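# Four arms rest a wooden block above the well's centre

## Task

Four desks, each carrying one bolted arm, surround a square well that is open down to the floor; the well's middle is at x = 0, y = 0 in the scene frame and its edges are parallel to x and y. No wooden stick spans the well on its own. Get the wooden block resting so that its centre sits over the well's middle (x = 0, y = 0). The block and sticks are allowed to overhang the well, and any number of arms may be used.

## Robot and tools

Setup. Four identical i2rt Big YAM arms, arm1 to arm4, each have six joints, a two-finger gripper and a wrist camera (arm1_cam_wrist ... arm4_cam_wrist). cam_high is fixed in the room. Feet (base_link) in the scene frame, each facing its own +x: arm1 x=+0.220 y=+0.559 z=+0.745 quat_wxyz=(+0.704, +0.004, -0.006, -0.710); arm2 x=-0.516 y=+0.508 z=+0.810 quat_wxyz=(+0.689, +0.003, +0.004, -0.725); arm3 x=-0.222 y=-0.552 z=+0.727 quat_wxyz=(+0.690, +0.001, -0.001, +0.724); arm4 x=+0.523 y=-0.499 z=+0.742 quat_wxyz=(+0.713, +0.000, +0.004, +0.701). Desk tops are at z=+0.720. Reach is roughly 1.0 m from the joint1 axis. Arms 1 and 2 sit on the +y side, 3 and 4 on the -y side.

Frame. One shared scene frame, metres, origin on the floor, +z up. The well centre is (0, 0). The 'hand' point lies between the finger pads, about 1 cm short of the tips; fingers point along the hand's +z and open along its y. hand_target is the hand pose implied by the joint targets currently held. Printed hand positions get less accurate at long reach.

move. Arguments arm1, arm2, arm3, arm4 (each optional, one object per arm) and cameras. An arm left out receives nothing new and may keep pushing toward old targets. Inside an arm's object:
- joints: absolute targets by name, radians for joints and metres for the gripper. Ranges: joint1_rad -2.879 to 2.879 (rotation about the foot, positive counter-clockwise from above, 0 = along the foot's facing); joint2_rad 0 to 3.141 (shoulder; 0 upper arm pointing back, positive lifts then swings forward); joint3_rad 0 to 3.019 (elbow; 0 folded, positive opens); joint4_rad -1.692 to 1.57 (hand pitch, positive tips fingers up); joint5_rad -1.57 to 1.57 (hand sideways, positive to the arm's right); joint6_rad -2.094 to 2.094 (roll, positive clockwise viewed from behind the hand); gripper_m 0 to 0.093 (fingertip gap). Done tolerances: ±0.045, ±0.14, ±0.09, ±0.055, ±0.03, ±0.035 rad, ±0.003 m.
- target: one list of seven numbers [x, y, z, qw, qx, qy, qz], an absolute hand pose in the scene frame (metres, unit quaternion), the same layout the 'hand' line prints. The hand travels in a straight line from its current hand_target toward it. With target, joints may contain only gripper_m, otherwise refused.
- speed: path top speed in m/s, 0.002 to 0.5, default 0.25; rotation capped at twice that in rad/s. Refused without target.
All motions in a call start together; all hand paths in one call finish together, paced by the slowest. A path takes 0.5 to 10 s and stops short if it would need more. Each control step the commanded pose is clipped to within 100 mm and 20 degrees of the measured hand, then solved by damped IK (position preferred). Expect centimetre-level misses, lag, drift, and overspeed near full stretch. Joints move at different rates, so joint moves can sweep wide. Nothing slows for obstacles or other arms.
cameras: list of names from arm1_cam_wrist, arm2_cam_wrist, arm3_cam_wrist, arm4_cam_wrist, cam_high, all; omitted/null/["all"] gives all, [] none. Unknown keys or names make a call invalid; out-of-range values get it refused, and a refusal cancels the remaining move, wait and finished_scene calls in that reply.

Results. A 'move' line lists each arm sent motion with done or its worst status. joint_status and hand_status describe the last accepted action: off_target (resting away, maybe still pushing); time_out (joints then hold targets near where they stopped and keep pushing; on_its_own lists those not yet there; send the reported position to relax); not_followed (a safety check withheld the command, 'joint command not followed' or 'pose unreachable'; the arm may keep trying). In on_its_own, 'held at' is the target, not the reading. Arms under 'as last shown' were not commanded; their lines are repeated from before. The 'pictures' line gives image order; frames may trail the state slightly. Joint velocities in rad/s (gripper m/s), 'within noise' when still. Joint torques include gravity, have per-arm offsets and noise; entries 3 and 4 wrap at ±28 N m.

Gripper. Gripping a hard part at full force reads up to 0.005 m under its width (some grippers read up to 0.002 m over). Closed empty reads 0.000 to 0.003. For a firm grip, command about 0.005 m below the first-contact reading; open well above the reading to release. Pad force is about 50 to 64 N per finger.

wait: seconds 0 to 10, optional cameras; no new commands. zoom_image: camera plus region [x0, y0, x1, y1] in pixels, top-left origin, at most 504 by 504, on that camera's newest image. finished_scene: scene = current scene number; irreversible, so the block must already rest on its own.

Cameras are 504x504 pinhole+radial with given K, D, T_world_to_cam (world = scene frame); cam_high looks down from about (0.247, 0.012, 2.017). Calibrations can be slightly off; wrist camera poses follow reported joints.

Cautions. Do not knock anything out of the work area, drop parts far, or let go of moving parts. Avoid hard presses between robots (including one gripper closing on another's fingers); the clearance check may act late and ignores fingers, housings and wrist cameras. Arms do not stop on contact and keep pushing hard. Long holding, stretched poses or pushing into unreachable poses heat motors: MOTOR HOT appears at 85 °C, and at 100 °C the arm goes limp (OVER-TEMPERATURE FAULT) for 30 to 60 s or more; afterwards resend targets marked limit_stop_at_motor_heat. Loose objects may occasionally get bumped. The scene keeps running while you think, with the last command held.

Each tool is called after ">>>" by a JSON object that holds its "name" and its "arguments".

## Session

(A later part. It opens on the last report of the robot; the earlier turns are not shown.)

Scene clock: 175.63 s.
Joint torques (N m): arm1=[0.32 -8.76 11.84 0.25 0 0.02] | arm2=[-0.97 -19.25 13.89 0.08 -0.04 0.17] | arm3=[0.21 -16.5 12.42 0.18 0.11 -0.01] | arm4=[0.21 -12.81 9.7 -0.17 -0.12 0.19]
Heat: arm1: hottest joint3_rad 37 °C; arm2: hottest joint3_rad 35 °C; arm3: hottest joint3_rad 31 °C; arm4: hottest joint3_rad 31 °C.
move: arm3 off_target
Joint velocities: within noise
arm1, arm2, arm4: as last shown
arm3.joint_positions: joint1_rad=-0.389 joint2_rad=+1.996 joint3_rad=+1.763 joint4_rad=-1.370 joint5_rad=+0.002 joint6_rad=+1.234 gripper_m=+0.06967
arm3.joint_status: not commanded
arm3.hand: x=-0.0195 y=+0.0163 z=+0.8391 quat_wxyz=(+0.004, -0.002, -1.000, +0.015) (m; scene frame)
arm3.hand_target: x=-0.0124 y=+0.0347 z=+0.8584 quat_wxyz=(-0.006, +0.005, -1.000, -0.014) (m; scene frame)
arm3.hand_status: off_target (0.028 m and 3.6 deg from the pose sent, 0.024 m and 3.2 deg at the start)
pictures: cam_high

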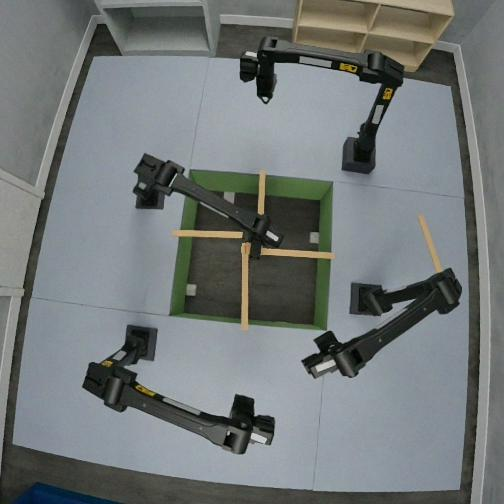

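>>> {"name": "move", "arguments": {"arm3": {"target":[-0.013,0.033,0.838,0.006,-0.005,1.0,0.014],"speed":0.03}, "cameras": ["arm3_cam_wrist"]}}

>>> {"name": "move", "arguments": {"arm3": {"target":[-0.013,0.033,0.83,0.004,-0.005,1.0,0.01],"speed":0.03}, "cameras": ["arm3_cam_wrist","cam_high"]}}

>>> {"name": "zoom_image", "arguments": {"camera": "cam_high", "region": [220, 210, 280, 270]}}

Scene clock: 177.07 s.
Joint torques (N m): arm1=[0.32 -8.76 11.84 0.25 0 0.02] | arm2=[-0.03 -18.78 14 0.05 -0.06 0.2] | arm3=[0.21 -16.38 8.98 0.36 0.09 -0.02] | arm4=[0.21 -12.63 9.7 -0.16 -0.11 0.19]
Heat: arm1: hottest joint3_rad 37 °C; arm2: hottest joint3_rad 35 °C; arm3: hottest joint3_rad 32 °C; arm4: hottest joint3_rad 31 °C.
move: arm3 done
Joint velocities: within noise
arm1, arm2, arm4: as last shown
arm3.joint_positions: joint1_rad=-0.389 joint2_rad=+2.000 joint3_rad=+1.763 joint4_rad=-1.321 joint5_rad=+0.003 joint6_rad=+1.232 gripper_m=+0.06967
arm3.joint_status: not commanded
arm3.hand: x=-0.0154 y=+0.0276 z=+0.8372 quat_wxyz=(-0.004, -0.001, -1.000, -0.007) (m; scene frame)
arm3.hand_target: x=-0.0129 y=+0.0328 z=+0.8381 quat_wxyz=(-0.006, +0.005, -1.000, -0.014) (m; scene frame)
arm3.hand_status: done (0.006 m and 1.1 deg from the pose sent, 0.018 m and 3.6 deg at the start)
pictures: arm3_cam_wrist
camera_calibration:
arm3_cam_wrist: T_world_to_cam=[[0.00620885, -0.999822, -0.0177937, 0.0432195], [-0.816498, -0.0153418, 0.577145, -0.491415], [-0.577315, 0.0109451, -0.816448, 0.796627], [0, 0, 0, 1]] pos_world=[0.0583968, 0.0269534, 0.934791]

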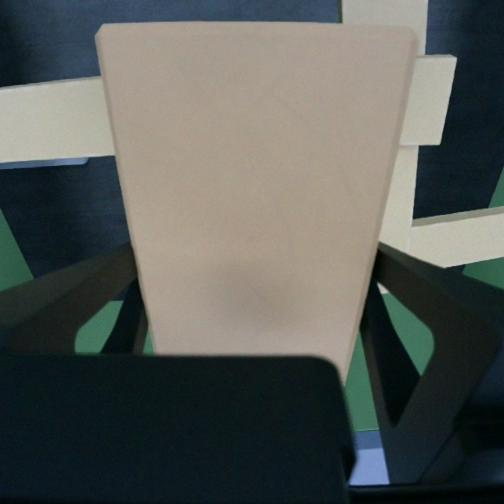

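Scene clock: 178.03 s.
Joint torques (N m): arm1=[0.32 -8.82 11.84 0.25 0.01 0.02] | arm2=[0.21 -19.02 14.01 0.08 -0.1 0.19] | arm3=[0.09 -15.85 8.66 0.39 0.05 -0.03] | arm4=[0.21 -12.81 9.69 -0.16 -0.11 0.2]
Heat: arm1: hottest joint3_rad 37 °C; arm2: hottest joint3_rad 35 °C; arm3: hottest joint3_rad 32 °C; arm4: hottest joint3_rad 31 °C.
move: arm3 done
Joint velocities: within noise
arm1.joint_positions: joint1_rad=+0.594 joint2_rad=+1.238 joint3_rad=+1.326 joint4_rad=-1.700 joint5_rad=+0.013 joint6_rad=-0.011 gripper_m=+0.04992
arm1.joint_status: not commanded
arm1.hand: x=+0.3969 y=+0.2814 z=+1.0442 quat_wxyz=(+0.014, -0.468, -0.884, -0.007) (m; scene frame)
arm1.hand_target: x=+0.4033 y=+0.2750 z=+1.0647 quat_wxyz=(-0.006, -0.470, -0.882, +0.005) (m; scene frame)
arm1.hand_status: not commanded
arm2.joint_positions: joint1_rad=-0.103 joint2_rad=+1.680 joint3_rad=+1.640 joint4_rad=-1.556 joint5_rad=+0.004 joint6_rad=-0.010 gripper_m=+0.04993
arm2.joint_status: not commanded
arm2.hand: x=-0.5940 y=+0.0064 z=+1.0418 quat_wxyz=(+0.014, -0.756, -0.655, -0.011) (m; scene frame)
arm2.hand_target: x=-0.5935 y=-0.0015 z=+1.0598 quat_wxyz=(+0.002, -0.758, -0.652, +0.002) (m; scene frame)
arm2.hand_status: not commanded
arm3.joint_positions: joint1_rad=-0.389 joint2_rad=+2.003 joint3_rad=+1.763 joint4_rad=-1.316 joint5_rad=+0.003 joint6_rad=+1.232 gripper_m=+0.06967
arm3.joint_status: not commanded
arm3.hand: x=-0.0149 y=+0.0289 z=+0.8349 quat_wxyz=(-0.004, -0.001, -1.000, -0.008) (m; scene frame)
arm3.hand_target: x=-0.0130 y=+0.0328 z=+0.8299 quat_wxyz=(-0.004, +0.005, -1.000, -0.010) (m; scene frame)
arm3.hand_status: done (0.007 m and 0.8 deg from the pose sent, 0.009 m and 0.8 deg at the start)
arm4.joint_positions: joint1_rad=-0.205 joint2_rad=+1.675 joint3_rad=+1.812 joint4_rad=-1.677 joint5_rad=+0.009 joint6_rad=-0.012 gripper_m=+0.04995
arm4.joint_status: not commanded
arm4.hand: x=+0.6401 y=+0.0046 z=+1.0427 quat_wxyz=(-0.011, +0.629, -0.777, -0.006) (m; scene frame)
arm4.hand_target: x=+0.6385 y=+0.0096 z=+1.0570 quat_wxyz=(-0.020, +0.626, -0.779, -0.014) (m; scene frame)
arm4.hand_status: not commanded
pictures: arm3_cam_wrist, cam_high
camera_calibration:
arm3_cam_wrist: T_world_to_cam=[[0.00621821, -0.99979, -0.0195108, 0.0458812], [-0.816842, -0.0163333, 0.57663, -0.489274], [-0.576828, 0.0123516, -0.816772, 0.795284], [0, 0, 0, 1]] pos_world=[0.058798, 0.0280571, 0.932591]

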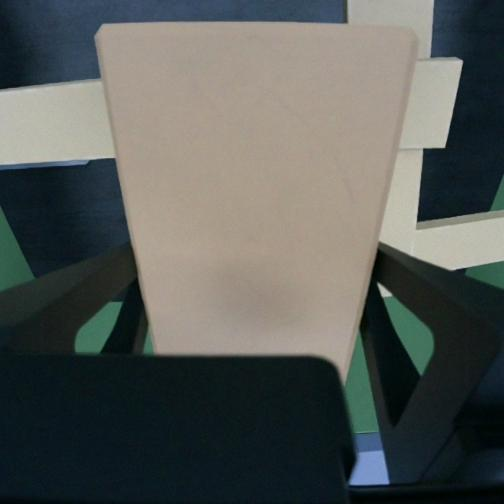

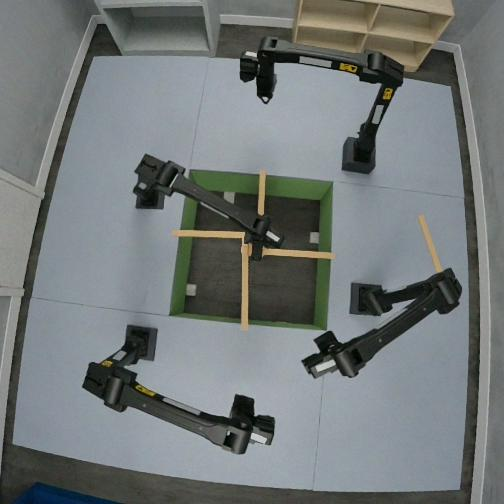

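Scaled by 8.400 from the camera's 504x504 image, which has a finer 720x720 frame.

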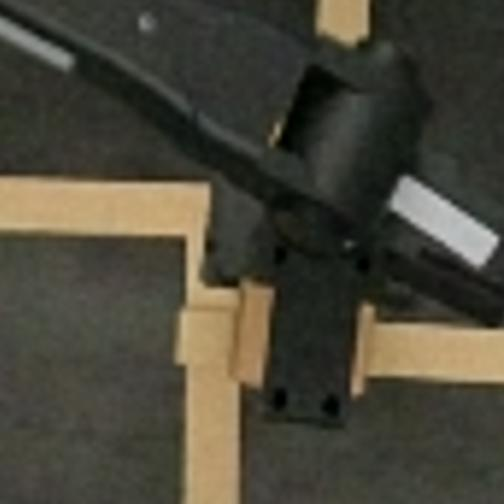

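>>> {"name": "move", "arguments": {"arm3": {"target":[-0.013,0.031,0.824,0.003,-0.005,1.0,0.008],"speed":0.03}, "cameras": ["arm3_cam_wrist"]}}

>>> {"name": "move", "arguments": {"arm3": {"target":[-0.013,0.031,0.818,0.003,-0.005,1.0,0.008],"speed":0.03}, "cameras": ["arm3_cam_wrist"]}}

Scene clock: 179.43 s.
Joint torques (N m): arm1=[0.32 -8.82 11.84 0.25 0 0.02] | arm2=[-0.73 -19.37 13.91 -0.01 -0.08 0.15] | arm3=[0.03 -15.68 8.03 0.46 0.03 -0.04] | arm4=[0.15 -12.63 9.68 -0.16 -0.11 0.2]
Heat: arm1: hottest joint3_rad 37 °C; arm2: hottest joint3_rad 35 °C; arm3: hottest joint3_rad 32 °C; arm4: hottest joint3_rad 31 °C.
move: arm3 done
Joint velocities: within noise
arm1, arm2, arm4: as last shown
arm3.joint_positions: joint1_rad=-0.389 joint2_rad=+2.003 joint3_rad=+1.758 joint4_rad=-1.306 joint5_rad=+0.003 joint6_rad=+1.231 gripper_m=+0.06967
arm3.joint_status: not commanded
arm3.hand: x=-0.0147 y=+0.0296 z=+0.8331 quat_wxyz=(-0.005, -0.001, -1.000, -0.010) (m; scene frame)
arm3.hand_target: x=-0.0130 y=+0.0308 z=+0.8241 quat_wxyz=(-0.003, +0.005, -1.000, -0.008) (m; scene frame)
arm3.hand_status: done (0.009 m and 0.7 deg from the pose sent, 0.011 m and 0.7 deg at the start)
pictures: arm3_cam_wrist
camera_calibration:
arm3_cam_wrist: T_world_to_cam=[[0.00740597, -0.999678, -0.0242528, 0.0505962], [-0.817815, -0.0200117, 0.575133, -0.486646], [-0.575433, 0.0155749, -0.8177, 0.79464], [0, 0, 0, 1]] pos_world=[0.0589009, 0.0284649, 0.930891]

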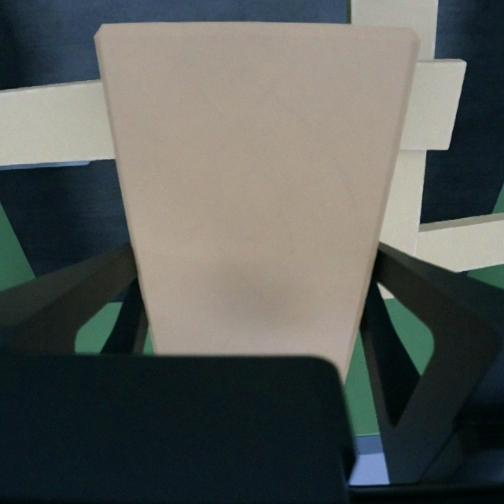

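Scene clock: 180.40 s.
Joint torques (N m): arm1=[0.32 -8.82 11.84 0.24 0 0.02] | arm2=[-0.5 -18.96 13.96 0.02 -0.05 0.22] | arm3=[0.03 -15.44 7.66 0.43 -0.01 -0.02] | arm4=[0.26 -12.81 9.68 -0.18 -0.11 0.2]
Heat: arm1: hottest joint3_rad 37 °C; arm2: hottest joint3_rad 35 °C; arm3: hottest joint3_rad 32 °C; arm4: hottest joint3_rad 31 °C.
move: arm3 off_target
Joint velocities: within noise
arm1, arm2, arm4: as last shown
arm3.joint_positions: joint1_rad=-0.389 joint2_rad=+2.003 joint3_rad=+1.753 joint4_rad=-1.292 joint5_rad=+0.003 joint6_rad=+1.231 gripper_m=+0.06967
arm3.joint_status: not commanded
arm3.hand: x=-0.0141 y=+0.0311 z=+0.8313 quat_wxyz=(-0.006, -0.001, -1.000, -0.014) (m; scene frame)
arm3.hand_target: x=-0.0130 y=+0.0307 z=+0.8182 quat_wxyz=(-0.003, +0.005, -1.000, -0.008) (m; scene frame)
arm3.hand_status: off_target (0.013 m and 1.0 deg from the pose sent, 0.015 m and 0.7 deg at the start)
pictures: arm3_cam_wrist
camera_calibration:
arm3_cam_wrist: T_world_to_cam=[[0.00751581, -0.999461, -0.0319696, 0.0584302], [-0.819653, -0.024471, 0.572337, -0.482706], [-0.572811, 0.0219024, -0.819395, 0.794674], [0, 0, 0, 1]] pos_world=[0.0591076, 0.0291812, 0.92929]

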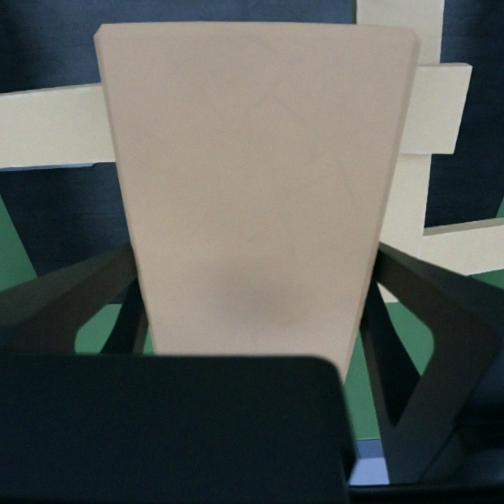

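>>> {"name": "move", "arguments": {"arm3": {"target":[-0.014,0.020,0.818,-0.003,0,1.0,-0.006],"speed":0.03}, "cameras": ["arm3_cam_wrist"]}}

Scene clock: 181.63 s.
Joint torques (N m): arm1=[0.32 -8.82 11.84 0.24 0 0.02] | arm2=[-0.79 -19.02 13.87 0.02 -0.11 0.21] | arm3=[-0.38 -15.91 7.01 -0.49 -0.09 0.02] | arm4=[0.26 -12.86 9.66 -0.18 -0.11 0.18]
Heat: arm1: hottest joint3_rad 37 °C; arm2: hottest joint3_rad 35 °C; arm3: hottest joint3_rad 32 °C; arm4: hottest joint3_rad 31 °C.
move: arm3 off_target
Joint velocities: within noise
arm1, arm2, arm4: as last shown
arm3.joint_positions: joint1_rad=-0.389 joint2_rad=+2.003 joint3_rad=+1.750 joint4_rad=-1.292 joint5_rad=+0.003 joint6_rad=+1.230 gripper_m=+0.06967
arm3.joint_status: not commanded
arm3.hand: x=-0.0145 y=+0.0299 z=+0.8299 quat_wxyz=(-0.006, +0.000, -1.000, -0.012) (m; scene frame)
arm3.hand_target: x=-0.0140 y=+0.0201 z=+0.8184 quat_wxyz=(+0.003, +0.000, -1.000, +0.006) (m; scene frame)
arm3.hand_status: off_target (0.015 m and 2.3 deg from the pose sent, 0.017 m and 2.5 deg at the start)
pictures: arm3_cam_wrist
camera_calibration:
arm3_cam_wrist: T_world_to_cam=[[0.00780068, -0.999566, -0.0284112, 0.0542617], [-0.818875, -0.0226921, 0.573523, -0.483312], [-0.573919, 0.0187914, -0.818696, 0.792794], [0, 0, 0, 1]] pos_world=[0.0588046, 0.028373, 0.92779]

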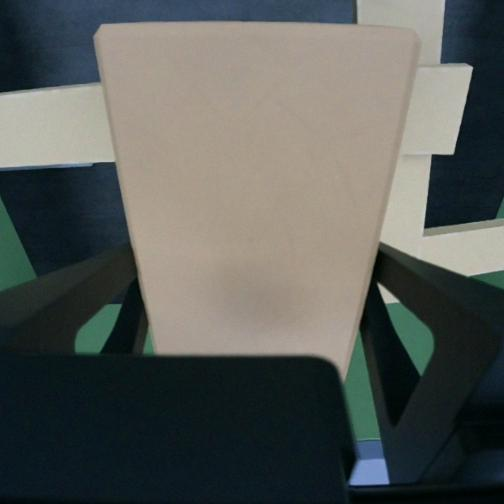

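>>> {"name": "move", "arguments": {"arm3": {"joints":{"gripper_m":0.076}}, "cameras": ["arm3_cam_wrist"]}}

>>> {"name": "move", "arguments": {"arm3": {"joints":{"gripper_m":0.093}}, "cameras": ["arm3_cam_wrist"]}}

Scene clock: 183.53 s.
Joint torques (N m): arm1=[0.32 -8.76 11.85 0.24 0 0.02] | arm2=[-0.03 -18.9 13.85 -0.01 -0.11 0.21] | arm3=[-0.38 -15.91 8.03 -0.42 0.08 0.02] | arm4=[0.09 -12.69 9.69 -0.16 -0.11 0.19]
Heat: arm1: hottest joint3_rad 37 °C; arm2: hottest joint3_rad 36 °C; arm3: hottest joint3_rad 31 °C; arm4: hottest joint3_rad 31 °C.
move: arm3 done
Joint velocities: within noise
arm1, arm2, arm4: as last shown
arm3.joint_positions: joint1_rad=-0.389 joint2_rad=+2.003 joint3_rad=+1.735 joint4_rad=-1.296 joint5_rad=-0.001 joint6_rad=+1.230 gripper_m=+0.07591
arm3.joint_status: all done
arm3.hand: x=-0.0171 y=+0.0247 z=+0.8246 quat_wxyz=(-0.001, +0.000, -1.000, -0.004) (m; scene frame)
arm3.hand_target: x=-0.0140 y=+0.0200 z=+0.8183 quat_wxyz=(+0.003, +0.000, -1.000, +0.006) (m; scene frame)
arm3.hand_status: not commanded
pictures: arm3_cam_wrist
camera_calibration:
arm3_cam_wrist: T_world_to_cam=[[0.00775468, -0.999881, -0.0133415, 0.0364927], [-0.813231, -0.0140697, 0.581771, -0.489425], [-0.581889, 0.00633828, -0.813243, 0.782765], [0, 0, 0, 1]] pos_world=[0.0571839, 0.0246408, 0.921799]

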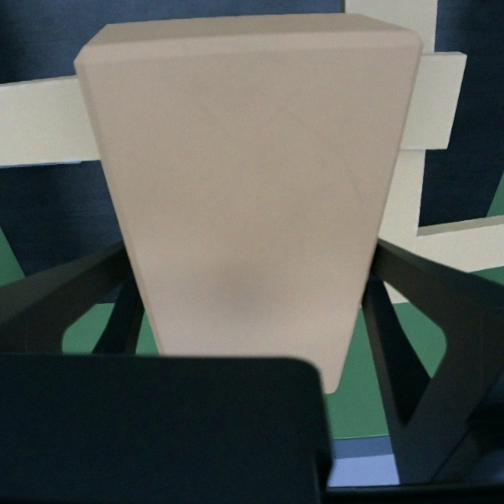

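Scene clock: 184.07 s.
Joint torques (N m): arm1=[0.32 -8.76 11.84 0.25 0 0.02] | arm2=[-0.56 -19.6 13.87 0.03 -0.05 0.21] | arm3=[-0.38 -15.85 8.06 -0.42 0.09 0.03] | arm4=[0.09 -12.69 9.69 -0.17 -0.11 0.19]
Heat: arm1: hottest joint3_rad 37 °C; arm2: hottest joint3_rad 36 °C; arm3: hottest joint3_rad 31 °C; arm4: hottest joint3_rad 32 °C.
move: arm3 done
Joint velocities: within noise
arm1, arm2, arm4: as last shown
arm3.joint_positions: joint1_rad=-0.389 joint2_rad=+2.003 joint3_rad=+1.735 joint4_rad=-1.296 joint5_rad=-0.001 joint6_rad=+1.230 gripper_m=+0.09280
arm3.joint_status: all done
arm3.hand: x=-0.0171 y=+0.0247 z=+0.8246 quat_wxyz=(-0.001, +0.000, -1.000, -0.004) (m; scene frame)
arm3.hand_target: x=-0.0140 y=+0.0200 z=+0.8183 quat_wxyz=(+0.003, +0.000, -1.000, +0.006) (m; scene frame)
arm3.hand_status: not commanded
pictures: arm3_cam_wrist
camera_calibration:
arm3_cam_wrist: T_world_to_cam=[[0.00775468, -0.999881, -0.0133415, 0.0364927], [-0.813231, -0.0140697, 0.581771, -0.489425], [-0.581889, 0.00633828, -0.813243, 0.782765], [0, 0, 0, 1]] pos_world=[0.0571839, 0.0246408, 0.921799]

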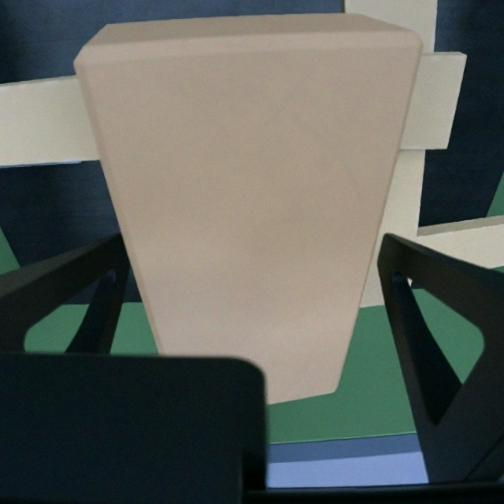

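>>> {"name": "move", "arguments": {"arm3": {"target":[-0.016,0.026,0.94,0.003,0,1.0,0.004],"speed":0.05}, "cameras": ["arm3_cam_wrist","cam_high"]}}

>>> {"name": "move", "arguments": {"arm3": {"target":[-0.08,-0.20,1.05,0,0,1,0],"speed":0.12}}}

>>> {"name": "zoom_image", "arguments": {"camera": "cam_high", "region": [220, 210, 280, 270]}}

Scene clock: 187.37 s.
Joint torques (N m): arm1=[0.32 -8.82 11.82 0.24 0 0.02] | arm2=[-0.26 -19.6 13.87 -0.03 -0.05 0.19] | arm3=[0.26 -18.26 12.45 -0.46 0.19 0.1] | arm4=[0.21 -12.69 9.63 -0.21 -0.11 0.19]
Heat: arm1: hottest joint3_rad 37 °C; arm2: hottest joint3_rad 36 °C; arm3: hottest joint3_rad 32 °C; arm4: hottest joint3_rad 32 °C.
move: arm3 off_target
Joint velocities: within noise
arm1, arm2, arm4: as last shown
arm3.joint_positions: joint1_rad=-0.389 joint2_rad=+1.985 joint3_rad=+1.923 joint4_rad=-1.566 joint5_rad=+0.001 joint6_rad=+1.230 gripper_m=+0.09290
arm3.joint_status: not commanded
arm3.hand: x=-0.0197 y=+0.0160 z=+0.9065 quat_wxyz=(+0.009, +0.000, -1.000, +0.026) (m; scene frame)
arm3.hand_target: x=-0.0164 y=+0.0245 z=+0.9398 quat_wxyz=(-0.003, +0.000, -1.000, -0.004) (m; scene frame)
arm3.hand_status: off_target (0.035 m and 3.7 deg from the pose sent, 0.115 m and 0.3 deg at the start)
pictures: arm3_cam_wrist, cam_high
camera_calibration:
arm3_cam_wrist: T_world_to_cam=[[0.00815779, -0.998831, 0.0476514, -0.0263254], [-0.801805, 0.0219413, 0.597183, -0.553662], [-0.59753, -0.0430788, -0.800688, 0.837041], [0, 0, 0, 1]] pos_world=[0.0564432, 0.0219122, 1.0021]

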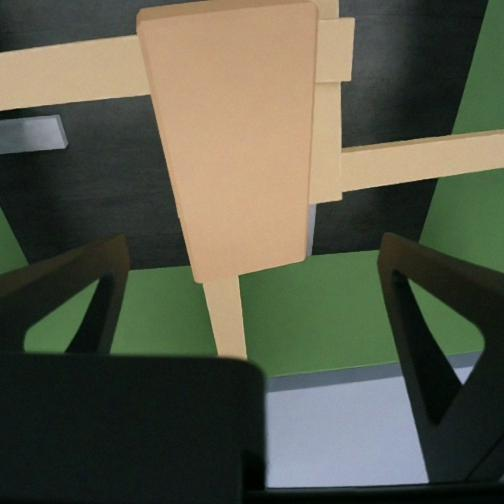

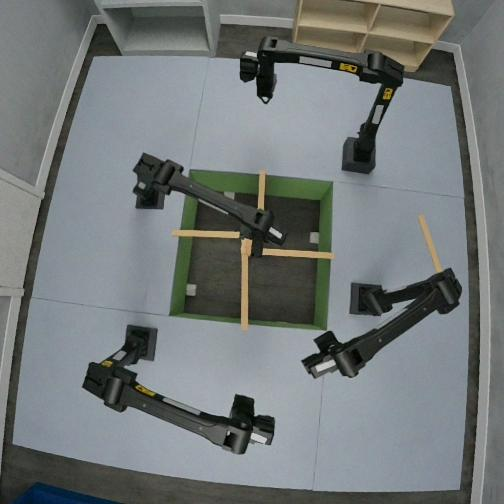

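Scene clock: 190.33 s.
Joint torques (N m): arm1=[0.38 -8.76 11.84 0.25 0 0.02] | arm2=[-0.38 -19.02 13.87 0.02 -0.06 0.14] | arm3=[-0.44 -9.29 8.54 -0.28 0.07 0] | arm4=[0.26 -12.75 9.68 -0.13 -0.12 0.18]
Heat: arm1: hottest joint3_rad 37 °C; arm2: hottest joint3_rad 36 °C; arm3: hottest joint3_rad 31 °C; arm4: hottest joint3_rad 32 °C.
move: arm3 off_target
Joint velocities: within noise
arm1, arm2, arm4: as last shown
arm3.joint_positions: joint1_rad=-0.422 joint2_rad=+1.328 joint3_rad=+1.463 joint4_rad=-1.670 joint5_rad=+0.001 joint6_rad=+1.202 gripper_m=+0.09290
arm3.joint_status: not commanded
arm3.hand: x=-0.0816 y=-0.1953 z=+1.0457 quat_wxyz=(-0.007, -0.002, -1.000, -0.018) (m; scene frame)
arm3.hand_target: x=-0.0801 y=-0.1999 z=+1.0494 quat_wxyz=(-0.007, +0.000, -1.000, -0.019) (m; scene frame)
arm3.hand_status: off_target (0.007 m and 2.2 deg from the pose sent, 0.266 m and 3.2 deg at the start; a joint's target at an end of its range on 32 of 89 steps)
pictures: arm1_cam_wrist, arm2_cam_wrist, arm3_cam_wrist, arm4_cam_wrist, cam_high
camera_calibration:
arm1_cam_wrist: T_world_to_cam=[[-0.823992, -0.566548, -0.00770729, 0.495165], [-0.45478, 0.653199, 0.605397, -0.632204], [-0.337953, 0.502348, -0.795886, 0.95193], [0, 0, 0, 1]] pos_world=[0.442206, 0.21529, 1.14418]
arm2_cam_wrist: T_world_to_cam=[[-0.989808, 0.142405, 0.000836905, -0.588487], [0.114355, 0.79131, 0.600626, -0.557573], [0.0848701, 0.5946, -0.79953, 0.99987], [0, 0, 0, 1]] pos_world=[-0.603587, -0.0695062, 1.13481]
arm3_cam_wrist: T_world_to_cam=[[0.00418363, -0.999202, -0.0397205, -0.15257], [-0.820779, -0.0261211, 0.570649, -0.664928], [-0.571231, 0.0302143, -0.820233, 0.93926], [0, 0, 0, 1]] pos_world=[-0.00858616, -0.198196, 1.14379]
arm4_cam_wrist: T_world_to_cam=[[0.978799, -0.204711, -0.00679593, -0.616654], [-0.166948, -0.816586, 0.552553, -0.459414], [-0.118663, -0.539704, -0.83345, 1.07662], [0, 0, 0, 1]] pos_world=[0.654638, 0.0796709, 1.14697]

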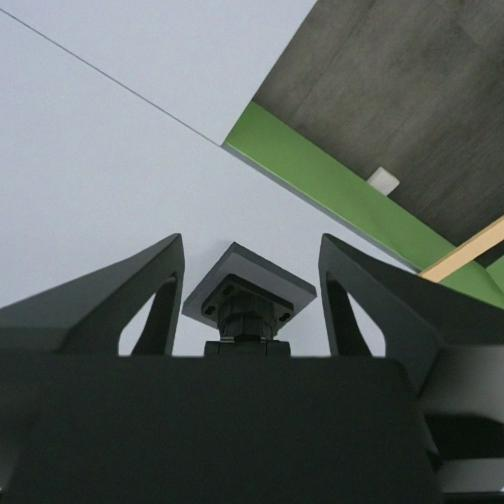

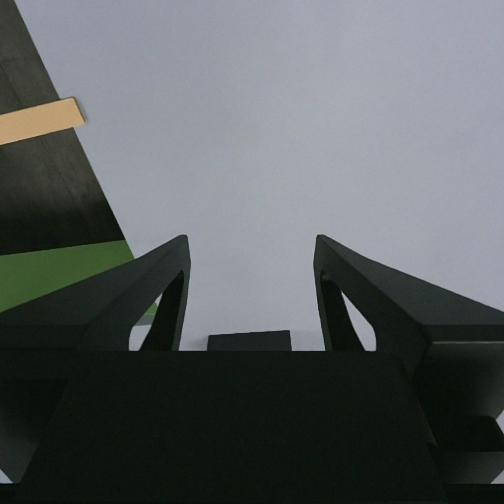

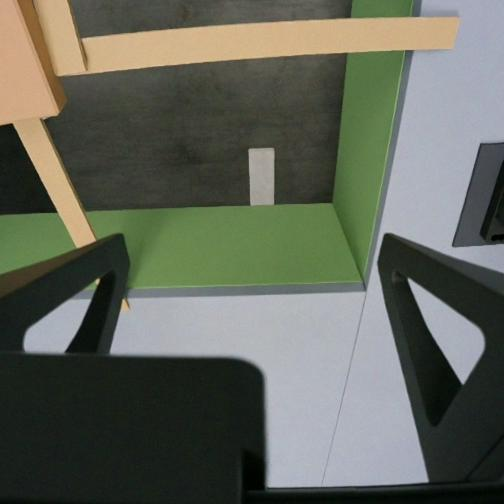

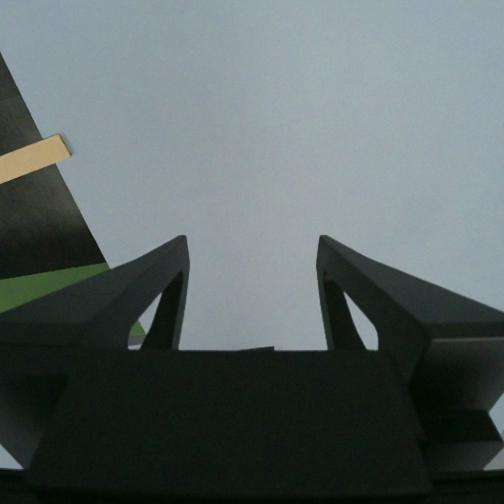

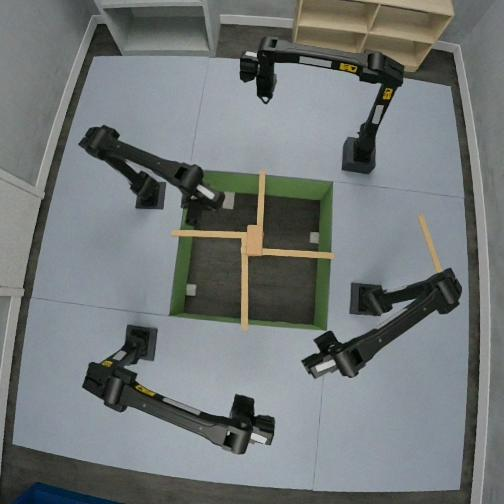

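Scaled by 8.400 from the camera's 504x504 image, which has a finer 720x720 frame.

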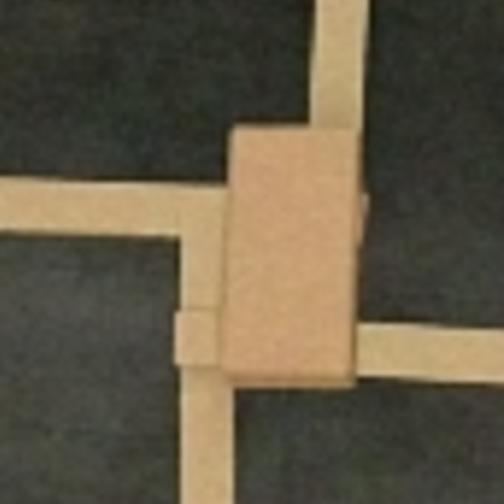

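>>> {"name": "wait", "arguments": {"seconds": 2, "cameras": ["cam_high"]}}

>>> {"name": "zoom_image", "arguments": {"camera": "cam_high", "region": [220, 210, 280, 270]}}

Scene clock: 192.50 s.
Joint torques (N m): arm1=[0.26 -8.76 11.85 0.25 0 0.02] | arm2=[-0.44 -19.08 13.94 0.05 -0.11 0.22] | arm3=[-0.44 -9.23 8.55 -0.25 0.07 -0.02] | arm4=[0.15 -12.75 9.68 -0.17 -0.11 0.19]
Heat: arm1: hottest joint3_rad 37 °C; arm2: hottest joint3_rad 36 °C; arm3: hottest joint3_rad 31 °C; arm4: hottest joint3_rad 32 °C.
Joint velocities: within noise
arm1.joint_positions: joint1_rad=+0.594 joint2_rad=+1.238 joint3_rad=+1.326 joint4_rad=-1.700 joint5_rad=+0.013 joint6_rad=-0.011 gripper_m=+0.04992
arm1.joint_status: not commanded
arm1.hand: x=+0.3969 y=+0.2814 z=+1.0442 quat_wxyz=(+0.014, -0.468, -0.884, -0.007) (m; scene frame)
arm1.hand_target: x=+0.4033 y=+0.2750 z=+1.0647 quat_wxyz=(-0.006, -0.470, -0.882, +0.005) (m; scene frame)
arm1.hand_status: not commanded
arm2.joint_positions: joint1_rad=-0.103 joint2_rad=+1.680 joint3_rad=+1.640 joint4_rad=-1.556 joint5_rad=+0.004 joint6_rad=-0.010 gripper_m=+0.04993
arm2.joint_status: not commanded
arm2.hand: x=-0.5940 y=+0.0064 z=+1.0418 quat_wxyz=(+0.014, -0.756, -0.655, -0.011) (m; scene frame)
arm2.hand_target: x=-0.5935 y=-0.0015 z=+1.0598 quat_wxyz=(+0.002, -0.758, -0.652, +0.002) (m; scene frame)
arm2.hand_status: not commanded
arm3.joint_positions: joint1_rad=-0.422 joint2_rad=+1.328 joint3_rad=+1.463 joint4_rad=-1.670 joint5_rad=+0.001 joint6_rad=+1.201 gripper_m=+0.09290
arm3.joint_status: not commanded
arm3.hand: x=-0.0816 y=-0.1953 z=+1.0457 quat_wxyz=(-0.007, -0.002, -1.000, -0.018) (m; scene frame)
arm3.hand_target: x=-0.0801 y=-0.1999 z=+1.0494 quat_wxyz=(-0.007, +0.000, -1.000, -0.019) (m; scene frame)
arm3.hand_status: off_target (0.007 m and 2.2 deg from the pose sent, 0.266 m and 3.2 deg at the start; a joint's target at an end of its range on 32 of 89 steps)
arm4.joint_positions: joint1_rad=-0.205 joint2_rad=+1.675 joint3_rad=+1.812 joint4_rad=-1.677 joint5_rad=+0.009 joint6_rad=-0.012 gripper_m=+0.04995
arm4.joint_status: not commanded
arm4.hand: x=+0.6401 y=+0.0046 z=+1.0427 quat_wxyz=(-0.011, +0.629, -0.777, -0.006) (m; scene frame)
arm4.hand_target: x=+0.6385 y=+0.0096 z=+1.0570 quat_wxyz=(-0.020, +0.626, -0.779, -0.014) (m; scene frame)
arm4.hand_status: not commanded
wait: 2.00 s; at rest by 0.10 s
pictures: cam_high

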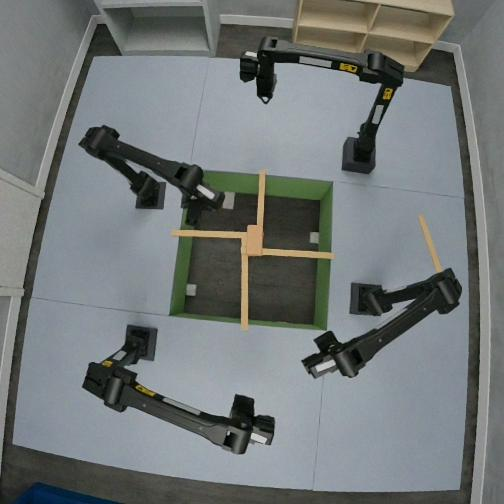

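Scaled by 8.400 from the camera's 504x504 image, which has a finer 720x720 frame.

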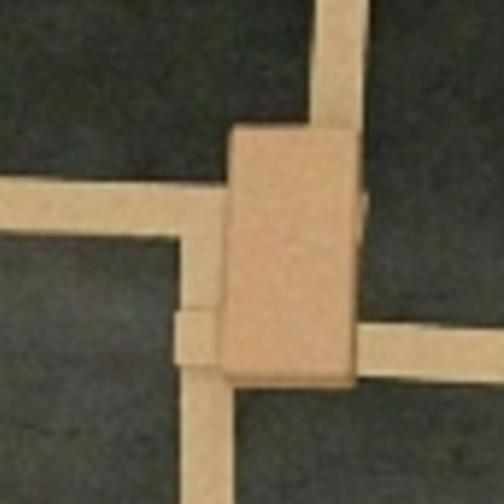

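Stable and centred. Finishing scene 1.

>>> {"name": "finished_scene", "arguments": {"scene": 1}}

The scene is finished: the task was done.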